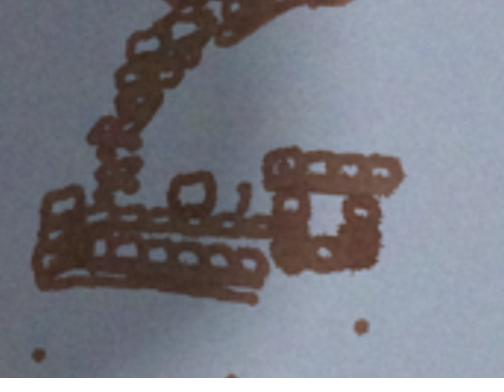

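Emit:
{"name": "move", "arguments": {"target": [[0,0,0,0,0,0,1,0,0,0.02,0.0292,0,0.4009,-0.9],[0,0,0,0,0,0,1,0,0,0.0823,0.0292,0,0.4009,-0.9],[0,0,0,0,0,0,1,0,0,0.0823,0.0125,0,0.3796,-0.9],[0,0,0,0,0,0,1,0,0,0.0823,0.0467,0,0.3727,-0.9],[0,0,0,0,0,0,1,0,0,0.0823,0.056,0,0.4002,-0.9],[0,0,0,0,0,0,1,0,0,0.0823,0.0597,0,0.406,-0.9],[0,0,0,0,0,0,1,0,0,0.0823,0.0255,0,0.4129,-0.9],[0,0,0,0,0,0,1,0,0,0.0823,0.0162,0,0.3854,-0.9],[0,0,0,0,0,0,1,0,0,0.0823,0.0125,0,0.3796,-0.9],[0,0,0,0,0,0,1,0,0,0.0823,0.0467,0,0.3727,-0.9],[0,0,0,0,0,0,1,0,0,0.0823,0.056,0,0.4002,-0.9],[0,0,0,0,0,0,1,0,0,0.0823,0.0597,0,0.406,-0.9],[0,0,0,0,0,0,1,0,0,0.0823,0.0255,0,0.4129,-0.9],[0,0,0,0,0,0,1,0,0,0.0823,0.0162,0,0.3854,-0.9]], "speed": [0.5,0.12,0.08,0.08,0.08,0.08,0.08,0.08,0.08,0.08,0.08,0.08,0.08,0.08], "blend": [0,0,0.003,0.003,0.003,0.003,0.003,0.003,0.003,0.003,0.003,0.003,0.003,0], "cameras": []}}

Emit:
{"name": "move", "arguments": {"target": [[0,0,0,0,0,0,1,0,0,0,-0.0174,0,-0.0111,-0.9],[0,0,0,0,0,0,1,0,0,0,-0.0211,0,-0.0169,-0.9],[0,0,0,0,0,0,1,0,0,0,0.0131,0,-0.0238,-0.9],[0,0,0,0,0,0,1,0,0,0,0.0224,0,0.0037,-0.9],[0,0,0,0,0,0,1,0,0,0,0.0261,0,0.0095,-0.9],[0,0,0,0,0,0,1,0,0,0,-0.0081,0,0.0164,-0.9],[0,0,0,0,0,0,1,0,0,0,-0.0174,0,-0.0111,-0.9],[0,0,0,0,0,0,1,0,0,0,-0.0211,0,-0.0169,-0.9],[0,0,0,0,0,0,1,0,0,0,0.0131,0,-0.0238,-0.9],[0,0,0,0,0,0,1,0,0,0,0.0224,0,0.0037,-0.9],[0,0,0,0,0,0,1,0,0,0,0.0261,0,0.0095,-0.9],[0,0,0,0,0,0,1,0,0,0,-0.0081,0,0.0164,-0.9],[0,0,0,0,0,0,1,0,0,0,-0.0174,0,-0.0111,-0.9]], "speed": 0.08, "blend": [0.003,0.003,0.003,0.003,0.003,0.003,0.003,0.003,0.003,0.003,0.003,0.003,0], "cameras": []}}

Emit:
{"name": "move", "arguments": {"target": [[0,0,0,0,0,0,1,0,0,0,-0.0157,0,-0.01,-0.9],[0,0,0,0,0,0,1,0,0,0,-0.0194,0,-0.0158,-0.9],[0,0,0,0,0,0,1,0,0,0,0.0148,0,-0.0227,-0.9],[0,0,0,0,0,0,1,0,0,0,0.0241,0,0.0048,-0.9],[0,0,0,0,0,0,1,0,0,0,0.0278,0,0.0106,-0.9],[0,0,0,0,0,0,1,0,0,0,-0.0064,0,0.0175,-0.9],[0,0,0,0,0,0,1,0,0,0,-0.0157,0,-0.01,-0.9],[0,0,0,0,0,0,1,0,0,0,-0.0194,0,-0.0158,-0.9],[0,0,0,0,0,0,1,0,0,0,0.0148,0,-0.0227,-0.9],[0,0,0,0,0,0,1,0,0,0,0.0241,0,0.0048,-0.9],[0,0,0,0,0,0,1,0,0,0,0.0278,0,0.0106,-0.9],[0,0,0,0,0,0,1,0,0,0,-0.0064,0,0.0175,-0.9],[0,0,0,0,0,0,1,0,0,0,-0.0157,0,-0.01,-0.9]], "speed": 0.08, "blend": [0.003,0.003,0.003,0.003,0.003,0.003,0.003,0.003,0.003,0.003,0.003,0.003,0], "cameras": []}}

Emit:
{"name": "move", "arguments": {"target": [[0,0,0,0,0,0,1,0,0,0,-0.0153,0,-0.0098,-0.9],[0,0,0,0,0,0,1,0,0,0,-0.019,0,-0.0156,-0.9],[0,0,0,0,0,0,1,0,0,0,0.0152,0,-0.0225,-0.9],[0,0,0,0,0,0,1,0,0,0,0.0245,0,0.005,-0.9],[0,0,0,0,0,0,1,0,0,0,0.0282,0,0.0108,-0.9],[0,0,0,0,0,0,1,0,0,0,-0.006,0,0.0177,-0.9],[0,0,0,0,0,0,1,0,0,0,-0.0153,0,-0.0098,-0.9],[0,0,0,0,0,0,1,0,0,0,-0.019,0,-0.0156,-0.9],[0,0,0,0,0,0,1,0,0,0,0.0152,0,-0.0225,-0.9],[0,0,0,0,0,0,1,0,0,0,0.0245,0,0.005,-0.9],[0,0,0,0,0,0,1,0,0,0,0.0282,0,0.0108,-0.9],[0,0,0,0,0,0,1,0,0,0,-0.006,0,0.0177,-0.9],[0,0,0,0,0,0,1,0,0,0,-0.0153,0,-0.0098,-0.9]], "speed": 0.08, "blend": [0.003,0.003,0.003,0.003,0.003,0.003,0.003,0.003,0.003,0.003,0.003,0.003,0], "cameras": []}}

Emit:
{"name": "move", "arguments": {"target": [[0,0,0,0,0,0,1,0,0,0,-0.0047,0,0.0017,-0.9],[0,0,0,0,0,0,1,0,0,0,0.0063,0,0.0167,-0.9],[0,0,0,0,0,0,1,0,0,0,0.0389,0,0.0366,-0.9],[0,0,0,0,0,0,1,0,0,0,0.0728,0,0.0577,-0.9],[0,0,0,0,0,0,1,0,0,-0.0623,0.0728,0,0.0577,-0.9],[0,0,0,0,0,0,1,0,0,-0.0822,0.03,0,-0.3509,-0.9]], "speed": [0.12,0.12,0.15,0.15,0.3,0.6], "blend": [0,0,0.01,0,0,0], "cameras": ["cam_above"]}}

Emit:
{"name": "zoom_image", "arguments": {"camera": "cam_above", "region": [220, 270, 340, 360]}}

Scene clock: 568.43 s.
left_arm: end_effector_position=(+0.3923, +0.3348, +0.1109) grip_measured=+1.000 grip_effort_nm=-0.002 end_effector_quat_wxyz=(+0.619, -0.006, +0.785, +0.003) | right_arm: end_effector_position=(+0.2897, +0.0615, +0.0792) grip_measured=-0.652 grip_effort_nm=-1.033 end_effector_quat_wxyz=(-0.387, +0.602, -0.369, -0.594)
Joint names: [wrist pitch, wrist roll, shoulder, wrist yaw, elbow, waist]
Joint positions: left_arm=[1.014 -0.014 1.582 -0.052 0.332 -0.05 0.094] | right_arm=[1.23 0.002 2.469 -1.445 1.269 0.586 0.016]
Joint velocities: within noise
Joint torques (N m): left_arm=[1.67 0.03 -6.46 -0.04 5.3 -0.18] | right_arm=[1.13 -0.03 -8.91 -0.09 5.96 -0.61]
Heat: left arm: 44 °C; right arm: 47 °C.
Joint targets: left_arm=[1.021 -0.014 1.574 -0.052 0.340 -0.050] | right_arm=[1.227 0.000 2.478 -1.455 1.289 0.579]
move: done
No camera images: "cameras" was empty.

Scene clock: 574.77 s.
left_arm: end_effector_position=(+0.3923, +0.3348, +0.1109) grip_measured=+1.000 grip_effort_nm=-0.007 end_effector_quat_wxyz=(+0.619, -0.006, +0.785, +0.003) | right_arm: end_effector_position=(+0.2894, +0.0551, +0.0790) grip_measured=-0.652 grip_effort_nm=-1.033 end_effector_quat_wxyz=(-0.380, +0.606, -0.362, -0.597)
Joint names: [wrist pitch, wrist roll, shoulder, wrist yaw, elbow, waist]
Joint positions: left_arm=[1.014 -0.014 1.582 -0.052 0.332 -0.05 0.094] | right_arm=[1.23 0.002 2.469 -1.479 1.269 0.573 0.016]
Joint velocities: within noise
Joint torques (N m): left_arm=[1.69 0.04 -6.42 -0.04 5.2 -0.05] | right_arm=[1.11 -0.02 -8.92 -0.1 5.94 -0.64]
Heat: left arm: 44 °C; right arm: 47 °C.
Joint targets: left_arm=[1.021 -0.014 1.574 -0.052 0.340 -0.050] | right_arm=[1.227 0.000 2.478 -1.490 1.289 0.566]
move: done
No camera images: "cameras" was empty.

Scene clock: 581.03 s.
left_arm: end_effector_position=(+0.3923, +0.3348, +0.1109) grip_measured=+1.000 grip_effort_nm=-0.002 end_effector_quat_wxyz=(+0.619, -0.006, +0.785, +0.003) | right_arm: end_effector_position=(+0.2892, +0.0491, +0.0788) grip_measured=-0.652 grip_effort_nm=-1.038 end_effector_quat_wxyz=(-0.374, +0.610, -0.357, -0.601)
Joint names: [wrist pitch, wrist roll, shoulder, wrist yaw, elbow, waist]
Joint positions: left_arm=[1.014 -0.014 1.582 -0.052 0.332 -0.05 0.094] | right_arm=[1.23 0.002 2.469 -1.51 1.269 0.561 0.016]
Joint velocities: within noise
Joint torques (N m): left_arm=[1.68 0.04 -6.5 -0.06 5.26 -0.14] | right_arm=[1.09 -0.02 -8.88 -0.11 5.91 -0.68]
Heat: left arm: 44 °C; right arm: 47 °C.
Joint targets: left_arm=[1.021 -0.014 1.574 -0.052 0.340 -0.050] | right_arm=[1.227 0.000 2.478 -1.522 1.289 0.554]
move: done
No camera images: "cameras" was empty.

Scene clock: 587.30 s.
left_arm: end_effector_position=(+0.3923, +0.3348, +0.1109) grip_measured=+1.000 grip_effort_nm=-0.007 end_effector_quat_wxyz=(+0.619, -0.006, +0.785, +0.003) | right_arm: end_effector_position=(+0.2890, +0.0431, +0.0787) grip_measured=-0.652 grip_effort_nm=-1.038 end_effector_quat_wxyz=(-0.369, +0.613, -0.351, -0.604)
Joint names: [wrist pitch, wrist roll, shoulder, wrist yaw, elbow, waist]
Joint positions: left_arm=[1.014 -0.014 1.582 -0.052 0.332 -0.05 0.094] | right_arm=[1.23 0.002 2.469 -1.54 1.269 0.549 0.016]
Joint velocities: within noise
Joint torques (N m): left_arm=[1.68 0.03 -6.46 -0.07 5.31 0.16] | right_arm=[1.08 -0.02 -8.88 -0.11 5.9 -0.68]
Heat: left arm: 44 °C; right arm: 47 °C.
Joint targets: left_arm=[1.021 -0.014 1.574 -0.052 0.340 -0.050] | right_arm=[1.227 0.000 2.478 -1.553 1.289 0.542]
move: done
No camera images: "cameras" was empty.

Scene clock: 590.47 s.
left_arm: end_effector_position=(+0.3923, +0.3348, +0.1109) grip_measured=+1.000 grip_effort_nm=-0.007 end_effector_quat_wxyz=(+0.619, -0.006, +0.785, +0.003) | right_arm: end_effector_position=(+0.4331, -0.1151, +0.1021) grip_measured=-0.652 grip_effort_nm=-1.038 end_effector_quat_wxyz=(+0.518, -0.521, +0.474, +0.485)
Joint names: [wrist pitch, wrist roll, shoulder, wrist yaw, elbow, waist]
Joint positions: left_arm=[1.014 -0.014 1.582 -0.052 0.332 -0.05 0.094] | right_arm=[1.229 0.002 2.416 -1.486 1.269 0.116 0.016]
Joint velocities: within noise
Joint torques (N m): left_arm=[1.65 0.08 -6.45 -0.02 5.24 0.12] | right_arm=[1.1 -0.02 -12.66 -0.01 6.15 0.32]
Heat: left arm: 44 °C; right arm: 47 °C.
Joint targets: left_arm=[1.021 -0.014 1.574 -0.052 0.340 -0.050] | right_arm=[1.227 0.000 2.374 -1.492 1.289 0.120]
move: off_target (right_arm); right_arm: the shoulder is farthest, 0.042 rad from its target
Images, in order (width x height): cam_above 672x504.

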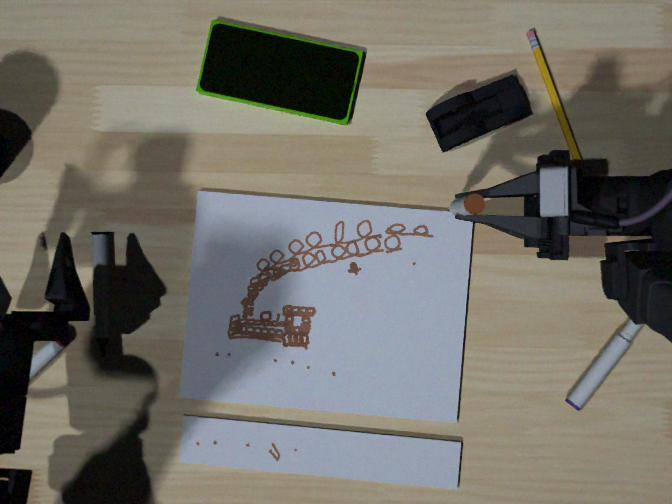

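Scaled by 4.200 from the camera's 672x504 image, which has a finer 960x720 frame.

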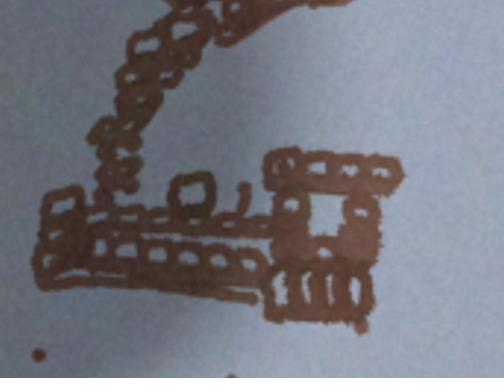

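Emit:
{"name": "show_instructions", "arguments": {}}

Reference images for this scene: drawing.

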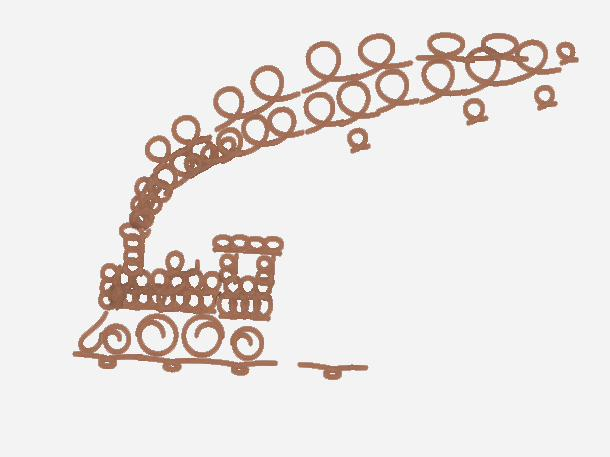

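Emit:
{"name": "move", "arguments": {"target": [[0,0,0,0,0,0,1,0,0,0.02,0.1754,0,0.5154,-0.9],[0,0,0,0,0,0,1,0,0,0.0823,0.1754,0,0.5154,-0.9],[0,0,0,0,0,0,1,0,0,0.0823,0.1477,0,0.4924,-0.9],[0,0,0,0,0,0,1,0,0,0.0823,0.142,0,0.4829,-0.9],[0,0,0,0,0,0,1,0,0,0.0823,0.1687,0,0.4795,-0.9],[0,0,0,0,0,0,1,0,0,0.0823,0.1866,0,0.5042,-0.9],[0,0,0,0,0,0,1,0,0,0.0823,0.2033,0,0.5142,-0.9],[0,0,0,0,0,0,1,0,0,0.0823,0.209,0,0.5237,-0.9],[0,0,0,0,0,0,1,0,0,0.0823,0.1823,0,0.5271,-0.9],[0,0,0,0,0,0,1,0,0,0.0823,0.1644,0,0.5024,-0.9],[0,0,0,0,0,0,1,0,0,0.0823,0.1477,0,0.4924,-0.9],[0,0,0,0,0,0,1,0,0,0.0823,0.1469,0,0.485,-0.9],[0,0,0,0,0,0,1,0,0,0.0823,0.1758,0,0.4857,-0.9],[0,0,0,0,0,0,1,0,0,0.0823,0.1855,0,0.5092,-0.9],[0,0,0,0,0,0,1,0,0,0.0823,0.1924,0,0.5137,-0.9]], "speed": [0.5,0.12,0.09,0.09,0.09,0.09,0.09,0.09,0.09,0.09,0.09,0.09,0.09,0.09,0.09], "blend": [0,0,0.003,0.003,0.003,0.003,0.003,0.003,0.003,0.003,0.003,0.003,0.003,0.003,0], "cameras": []}}

Emit:
{"name": "move", "arguments": {"target": [[0,0,0,0,0,0,1,0,0,0,0.0019,0,0.0038,-0.9],[0,0,0,0,0,0,1,0,0,0,-0.0204,0,0.0044,-0.9],[0,0,0,0,0,0,1,0,0,-0.0623,-0.0204,0,0.0044,-0.9],[0,0,0,0,0,0,1,0,0,-0.0623,-0.0845,0,-0.0398,-0.9],[0,0,0,0,0,0,1,0,0,0,-0.0845,0,-0.0398,-0.9],[0,0,0,0,0,0,1,0,0,0,-0.1139,0,-0.0605,-0.9],[0,0,0,0,0,0,1,0,0,0,-0.1211,0,-0.0743,-0.9],[0,0,0,0,0,0,1,0,0,0,-0.0909,0,-0.0801,-0.9],[0,0,0,0,0,0,1,0,0,0,-0.0663,0,-0.0545,-0.9],[0,0,0,0,0,0,1,0,0,0,-0.0439,0,-0.0409,-0.9],[0,0,0,0,0,0,1,0,0,0,-0.0367,0,-0.0271,-0.9],[0,0,0,0,0,0,1,0,0,0,-0.0669,0,-0.0213,-0.9],[0,0,0,0,0,0,1,0,0,0,-0.0915,0,-0.0469,-0.9],[0,0,0,0,0,0,1,0,0,0,-0.1139,0,-0.0605,-0.9],[0,0,0,0,0,0,1,0,0,0,-0.1161,0,-0.0722,-0.9]], "speed": [0.1,0.1,0.3,0.5,0.12,0.12,0.12,0.12,0.12,0.12,0.12,0.12,0.12,0.12,0.12], "blend": [0.003,0,0,0,0,0.003,0.003,0.003,0.003,0.003,0.003,0.003,0.003,0.003,0], "cameras": []}}

Emit:
{"name": "move", "arguments": {"target": [[0,0,0,0,0,0,1,0,0,0,0.0326,0,-0.0011,-0.9],[0,0,0,0,0,0,1,0,0,0,0.0482,0,0.0239,-0.9],[0,0,0,0,0,0,1,0,0,0,0.0592,0,0.0314,-0.9],[0,0,0,0,0,0,1,0,0,0,0.0618,0,0.0379,-0.9],[0,0,0,0,0,0,1,0,0,0,0.037,0,0.0396,-0.9],[0,0,0,0,0,0,1,0,0,-0.0623,0.037,0,0.0396,-0.9],[0,0,0,0,0,0,1,0,0,-0.0623,-0.0358,0,-0.0071,-0.9],[0,0,0,0,0,0,1,0,0,0,-0.0358,0,-0.0071,-0.9],[0,0,0,0,0,0,1,0,0,0,-0.0633,0,-0.0267,-0.9],[0,0,0,0,0,0,1,0,0,0,-0.0695,0,-0.0404,-0.9],[0,0,0,0,0,0,1,0,0,0,-0.0397,0,-0.0471,-0.9],[0,0,0,0,0,0,1,0,0,0,-0.0169,0,-0.0229,-0.9],[0,0,0,0,0,0,1,0,0,0,0.0037,0,-0.0103,-0.9],[0,0,0,0,0,0,1,0,0,0,0.0099,0,0.0034,-0.9],[0,0,0,0,0,0,1,0,0,0,-0.0199,0,0.0101,-0.9]], "speed": [0.12,0.12,0.12,0.12,0.12,0.3,0.5,0.12,0.12,0.12,0.12,0.12,0.12,0.12,0.12], "blend": [0.003,0.003,0.003,0.003,0,0,0,0,0.003,0.003,0.003,0.003,0.003,0.003,0], "cameras": []}}

Emit:
{"name": "move", "arguments": {"target": [[0,0,0,0,0,0,1,0,0,0,-0.0228,0,-0.0242,-0.9],[0,0,0,0,0,0,1,0,0,0,-0.0434,0,-0.0368,-0.9],[0,0,0,0,0,0,1,0,0,0,-0.045,0,-0.0487,-0.9],[0,0,0,0,0,0,1,0,0,0,-0.0132,0,-0.0507,-0.9],[0,0,0,0,0,0,1,0,0,0,0.0013,0,-0.0265,-0.9],[0,0,0,0,0,0,1,0,0,0,0.0113,0,-0.0195,-0.9],[0,0,0,0,0,0,1,0,0,0,0.0135,0,-0.013,-0.9],[0,0,0,0,0,0,1,0,0,0,-0.011,0,-0.0108,-0.9],[0,0,0,0,0,0,1,0,0,-0.0623,-0.011,0,-0.0108,-0.9],[0,0,0,0,0,0,1,0,0,-0.0822,-0.05,0,-0.4516,-0.9]], "speed": [0.12,0.12,0.12,0.12,0.12,0.12,0.12,0.12,0.3,0.6], "blend": [0.003,0.003,0.003,0.003,0.003,0.003,0.003,0,0,0], "cameras": ["cam_above"]}}

Emit:
{"name": "zoom_image", "arguments": {"camera": "cam_above", "region": [210, 280, 340, 378]}}

Scene clock: 606.20 s.
left_arm: end_effector_position=(+0.3923, +0.3348, +0.1109) grip_measured=+1.000 grip_effort_nm=-0.002 end_effector_quat_wxyz=(+0.619, -0.006, +0.785, +0.003) | right_arm: end_effector_position=(+0.2822, +0.1241, +0.0805) grip_measured=-0.652 grip_effort_nm=-1.033 end_effector_quat_wxyz=(-0.441, +0.562, -0.422, -0.559)
Joint names: [wrist pitch, wrist roll, shoulder, wrist yaw, elbow, waist]
Joint positions: left_arm=[1.014 -0.014 1.582 -0.052 0.332 -0.05 0.094] | right_arm=[1.23 0.002 2.47 -1.114 1.269 0.731 0.016]
Joint velocities: within noise
Joint torques (N m): left_arm=[1.65 0.02 -6.34 -0.07 5.2 -0.13] | right_arm=[1.31 -0.02 -9.13 0.11 6.16 0.5]
Heat: left arm: 44 °C; right arm: 47 °C.
Joint targets: left_arm=[1.021 -0.014 1.574 -0.052 0.340 -0.050] | right_arm=[1.227 0.000 2.478 -1.103 1.289 0.737]
move: done
No camera images: "cameras" was empty.

Scene clock: 612.00 s.
left_arm: end_effector_position=(+0.3923, +0.3348, +0.1109) grip_measured=+1.000 grip_effort_nm=-0.002 end_effector_quat_wxyz=(+0.619, -0.006, +0.785, +0.003) | right_arm: end_effector_position=(+0.2790, +0.0905, +0.0796) grip_measured=-0.653 grip_effort_nm=-1.028 end_effector_quat_wxyz=(-0.400, +0.592, -0.382, -0.586)
Joint names: [wrist pitch, wrist roll, shoulder, wrist yaw, elbow, waist]
Joint positions: left_arm=[1.014 -0.014 1.582 -0.052 0.332 -0.05 0.094] | right_arm=[1.23 0.002 2.47 -1.33 1.269 0.657 0.016]
Joint velocities: within noise
Joint torques (N m): left_arm=[1.66 0.06 -6.32 -0.02 5.19 -0.02] | right_arm=[1.19 -0.02 -9.03 -0.06 6.04 -0.47]
Heat: left arm: 44 °C; right arm: 47 °C.
Joint targets: left_arm=[1.021 -0.014 1.574 -0.052 0.340 -0.050] | right_arm=[1.227 0.000 2.478 -1.338 1.289 0.651]
move: done; blend cut to 0.0023 rad at target 1
No camera images: "cameras" was empty.

Scene clock: 617.83 s.
left_arm: end_effector_position=(+0.3923, +0.3348, +0.1109) grip_measured=+1.000 grip_effort_nm=-0.002 end_effector_quat_wxyz=(+0.619, -0.006, +0.785, +0.003) | right_arm: end_effector_position=(+0.2735, +0.0879, +0.0795) grip_measured=-0.653 grip_effort_nm=-1.033 end_effector_quat_wxyz=(-0.390, +0.599, -0.371, -0.592)
Joint names: [wrist pitch, wrist roll, shoulder, wrist yaw, elbow, waist]
Joint positions: left_arm=[1.014 -0.014 1.582 -0.052 0.332 -0.05 0.094] | right_arm=[1.23 0.002 2.47 -1.364 1.269 0.657 0.016]
Joint velocities: within noise
Joint torques (N m): left_arm=[1.69 0.04 -6.31 -0.05 5.22 -0.03] | right_arm=[1.16 -0.02 -8.98 -0.12 6 0.51]
Heat: left arm: 44 °C; right arm: 47 °C.
Joint targets: left_arm=[1.021 -0.014 1.574 -0.052 0.340 -0.050] | right_arm=[1.227 0.000 2.478 -1.378 1.289 0.663]
move: done
No camera images: "cameras" was empty.

Scene clock: 622.13 s.
left_arm: end_effector_position=(+0.3923, +0.3348, +0.1109) grip_measured=+1.000 grip_effort_nm=-0.002 end_effector_quat_wxyz=(+0.619, -0.006, +0.785, +0.003) | right_arm: end_effector_position=(+0.4352, -0.1147, +0.1021) grip_measured=-0.652 grip_effort_nm=-1.033 end_effector_quat_wxyz=(+0.521, -0.518, +0.477, +0.482)
Joint names: [wrist pitch, wrist roll, shoulder, wrist yaw, elbow, waist]
Joint positions: left_arm=[1.014 -0.014 1.582 -0.052 0.332 -0.05 0.094] | right_arm=[1.229 0.002 2.417 -1.473 1.269 0.117 0.016]
Joint velocities: within noise
Joint torques (N m): left_arm=[1.64 0.04 -6.52 -0.04 5.31 0.01] | right_arm=[1.1 -0.02 -12.68 -0.02 6.15 0.25]
Heat: left arm: 44 °C; right arm: 48 °C.
Joint targets: left_arm=[1.021 -0.014 1.574 -0.052 0.340 -0.050] | right_arm=[1.227 0.000 2.375 -1.479 1.289 0.120]
move: off_target (right_arm); right_arm: the shoulder is farthest, 0.042 rad from its target
Images, in order (width x height): cam_above 672x504.

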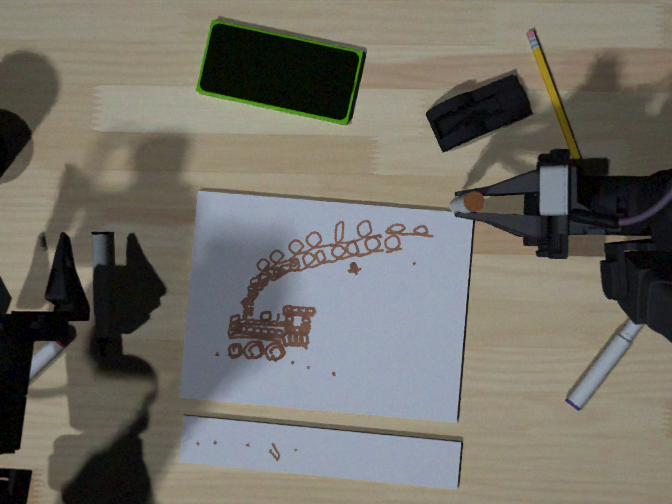

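Scaled by 3.877 from the camera's 672x504 image, which has a finer 960x720 frame.

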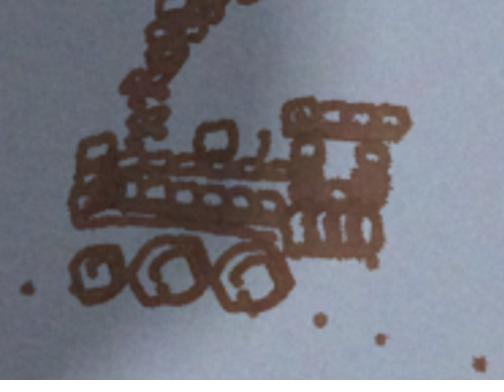

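Emit:
{"name": "move", "arguments": {"target": [[0,0,0,0,0,0,1,0,0,0.02,0.2122,0,0.5086,-0.9],[0,0,0,0,0,0,1,0,0,0.0823,0.2122,0,0.5086,-0.9],[0,0,0,0,0,0,1,0,0,0.0823,0.2222,0,0.5244,-0.9],[0,0,0,0,0,0,1,0,0,0.0823,0.229,0,0.5369,-0.9],[0,0,0,0,0,0,1,0,0,0.0823,0.2361,0,0.5478,-0.9],[0,0,0,0,0,0,1,0,0,0.0823,0.2242,0,0.5526,-0.9],[0,0,0,0,0,0,1,0,0,0.0823,0.2076,0,0.5306,-0.9],[0,0,0,0,0,0,1,0,0,0.0823,0.1948,0,0.5214,-0.9],[0,0,0,0,0,0,1,0,0,0.0823,0.1885,0,0.5117,-0.9],[0,0,0,0,0,0,1,0,0,0.0823,0.1998,0,0.5067,-0.9],[0,0,0,0,0,0,1,0,0,0.02,0.1998,0,0.5067,-0.9],[0,0,0,0,0,0,1,0,0,0.02,0.2324,0,0.5548,-0.9],[0,0,0,0,0,0,1,0,0,0.0823,0.2324,0,0.5548,-0.9],[0,0,0,0,0,0,1,0,0,0.0823,0.1512,0,0.5025,-0.9],[0,0,0,0,0,0,1,0,0,0.0823,0.082,0,0.4661,-0.9]], "speed": [0.5,0.12,0.1,0.1,0.1,0.1,0.1,0.1,0.1,0.1,0.3,0.5,0.12,0.15,0.15], "blend": [0,0,0.003,0.003,0.003,0.003,0.003,0.003,0.003,0,0,0,0,0.01,0], "cameras": []}}

Emit:
{"name": "move", "arguments": {"target": [[0,0,0,0,0,0,1,0,0,0,-0.0707,0,-0.039,-0.9],[0,0,0,0,0,0,1,0,0,0,-0.1183,0,-0.0659,-0.9],[0,0,0,0,0,0,1,0,0,-0.0623,-0.1183,0,-0.0659,-0.9],[0,0,0,0,0,0,1,0,0,-0.0623,-0.0065,0,0.0046,-0.9],[0,0,0,0,0,0,1,0,0,0,-0.0065,0,0.0046,-0.9],[0,0,0,0,0,0,1,0,0,0,-0.0256,0,0.0067,-0.9],[0,0,0,0,0,0,1,0,0,0,-0.0367,0,-0.0111,-0.9],[0,0,0,0,0,0,1,0,0,0,-0.043,0,-0.0175,-0.9],[0,0,0,0,0,0,1,0,0,0,-0.0227,0,-0.022,-0.9],[0,0,0,0,0,0,1,0,0,0,0.0005,0,0.0116,-0.9],[0,0,0,0,0,0,1,0,0,-0.0623,0.0005,0,0.0116,-0.9],[0,0,0,0,0,0,1,0,0,-0.0623,0.1011,0,0.0624,-0.9],[0,0,0,0,0,0,1,0,0,0,0.1011,0,0.0624,-0.9],[0,0,0,0,0,0,1,0,0,0,0.0799,0,0.0641,-0.9],[0,0,0,0,0,0,1,0,0,0,0.0671,0,0.045,-0.9]], "speed": [0.15,0.15,0.3,0.5,0.12,0.08,0.08,0.08,0.08,0.1,0.3,0.5,0.12,0.08,0.08], "blend": [0.01,0,0,0,0,0.003,0.003,0.003,0.003,0,0,0,0,0.003,0], "cameras": []}}

Emit:
{"name": "move", "arguments": {"target": [[0,0,0,0,0,0,1,0,0,0,-0.0075,0,-0.007,-0.9],[0,0,0,0,0,0,1,0,0,0,0.014,0,-0.0118,-0.9],[0,0,0,0,0,0,1,0,0,0,0.041,0,0.0244,-0.9],[0,0,0,0,0,0,1,0,0,-0.0623,0.041,0,0.0244,-0.9],[0,0,0,0,0,0,1,0,0,-0.0822,-0.1,0,-0.5111,-0.9]], "speed": [0.08,0.08,0.1,0.3,0.6], "blend": [0.003,0.003,0,0,0], "cameras": ["cam_above"]}}

Emit:
{"name": "zoom_image", "arguments": {"camera": "cam_above", "region": [210, 280, 340, 378]}}

Scene clock: 634.07 s.
left_arm: end_effector_position=(+0.3923, +0.3348, +0.1109) grip_measured=+1.000 grip_effort_nm=-0.002 end_effector_quat_wxyz=(+0.619, -0.006, +0.785, +0.003) | right_arm: end_effector_position=(+0.2714, +0.1009, +0.0794) grip_measured=-0.653 grip_effort_nm=-1.033 end_effector_quat_wxyz=(-0.401, +0.592, -0.382, -0.586)
Joint names: [wrist pitch, wrist roll, shoulder, wrist yaw, elbow, waist]
Joint positions: left_arm=[1.014 -0.014 1.582 -0.052 0.332 -0.05 0.094] | right_arm=[1.23 0.002 2.47 -1.298 1.269 0.686 0.016]
Joint velocities: within noise
Joint torques (N m): left_arm=[1.68 0.06 -6.37 -0.03 5.3 -0.1] | right_arm=[1.21 -0.02 -9.06 -0.12 6.04 -0.55]
Heat: left arm: 44 °C; right arm: 47 °C.
Joint targets: left_arm=[1.021 -0.014 1.574 -0.052 0.340 -0.050] | right_arm=[1.227 0.000 2.478 -1.313 1.289 0.680]
move: done
No camera images: "cameras" was empty.

Scene clock: 642.03 s.
left_arm: end_effector_position=(+0.3923, +0.3348, +0.1109) grip_measured=+1.000 grip_effort_nm=-0.002 end_effector_quat_wxyz=(+0.619, -0.006, +0.785, +0.003) | right_arm: end_effector_position=(+0.2685, +0.1239, +0.0800) grip_measured=-0.653 grip_effort_nm=-1.038 end_effector_quat_wxyz=(-0.423, +0.576, -0.403, -0.572)
Joint names: [wrist pitch, wrist roll, shoulder, wrist yaw, elbow, waist]
Joint positions: left_arm=[1.014 -0.014 1.582 -0.052 0.332 -0.05 0.094] | right_arm=[1.231 0.002 2.471 -1.169 1.269 0.741 0.016]
Joint velocities: within noise
Joint torques (N m): left_arm=[1.67 0.04 -6.32 -0.03 5.09 -0.05] | right_arm=[1.27 -0.02 -9.16 -0.07 6.13 -0.57]
Heat: left arm: 44 °C; right arm: 48 °C.
Joint targets: left_arm=[1.021 -0.014 1.574 -0.052 0.340 -0.050] | right_arm=[1.227 0.000 2.478 -1.178 1.289 0.734]
move: done
No camera images: "cameras" was empty.

Scene clock: 645.50 s.
left_arm: end_effector_position=(+0.3923, +0.3348, +0.1109) grip_measured=+1.000 grip_effort_nm=-0.007 end_effector_quat_wxyz=(+0.619, -0.006, +0.785, +0.003) | right_arm: end_effector_position=(+0.4526, -0.1151, +0.1032) grip_measured=-0.652 grip_effort_nm=-1.033 end_effector_quat_wxyz=(+0.545, -0.491, +0.501, +0.459)
Joint names: [wrist pitch, wrist roll, shoulder, wrist yaw, elbow, waist]
Joint positions: left_arm=[1.014 -0.014 1.582 -0.052 0.332 -0.05 0.094] | right_arm=[1.227 0.002 2.417 -1.373 1.269 0.118 0.016]
Joint velocities: within noise
Joint torques (N m): left_arm=[1.67 0.06 -6.41 -0.02 5.29 -0.1] | right_arm=[1.17 -0.02 -12.78 -0.02 6.23 0.14]
Heat: left arm: 44 °C; right arm: 48 °C.
Joint targets: left_arm=[1.021 -0.014 1.574 -0.052 0.340 -0.050] | right_arm=[1.227 0.000 2.375 -1.380 1.289 0.120]
move: off_target (right_arm); right_arm: the shoulder is farthest, 0.042 rad from its target
Images, in order (width x height): cam_above 672x504.

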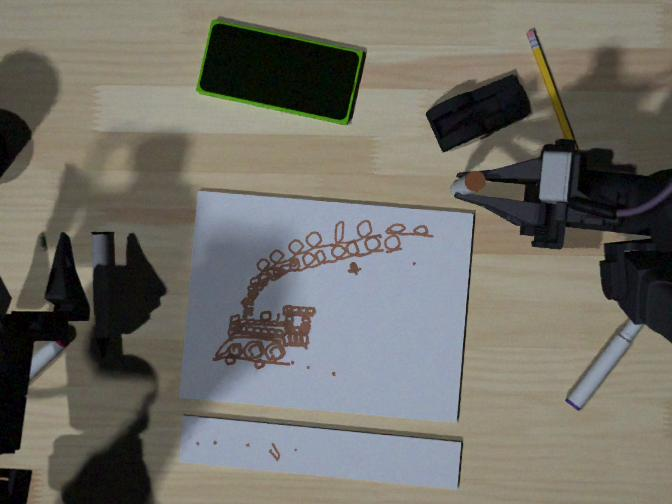

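Scaled by 3.877 from the camera's 672x504 image, which has a finer 960x720 frame.

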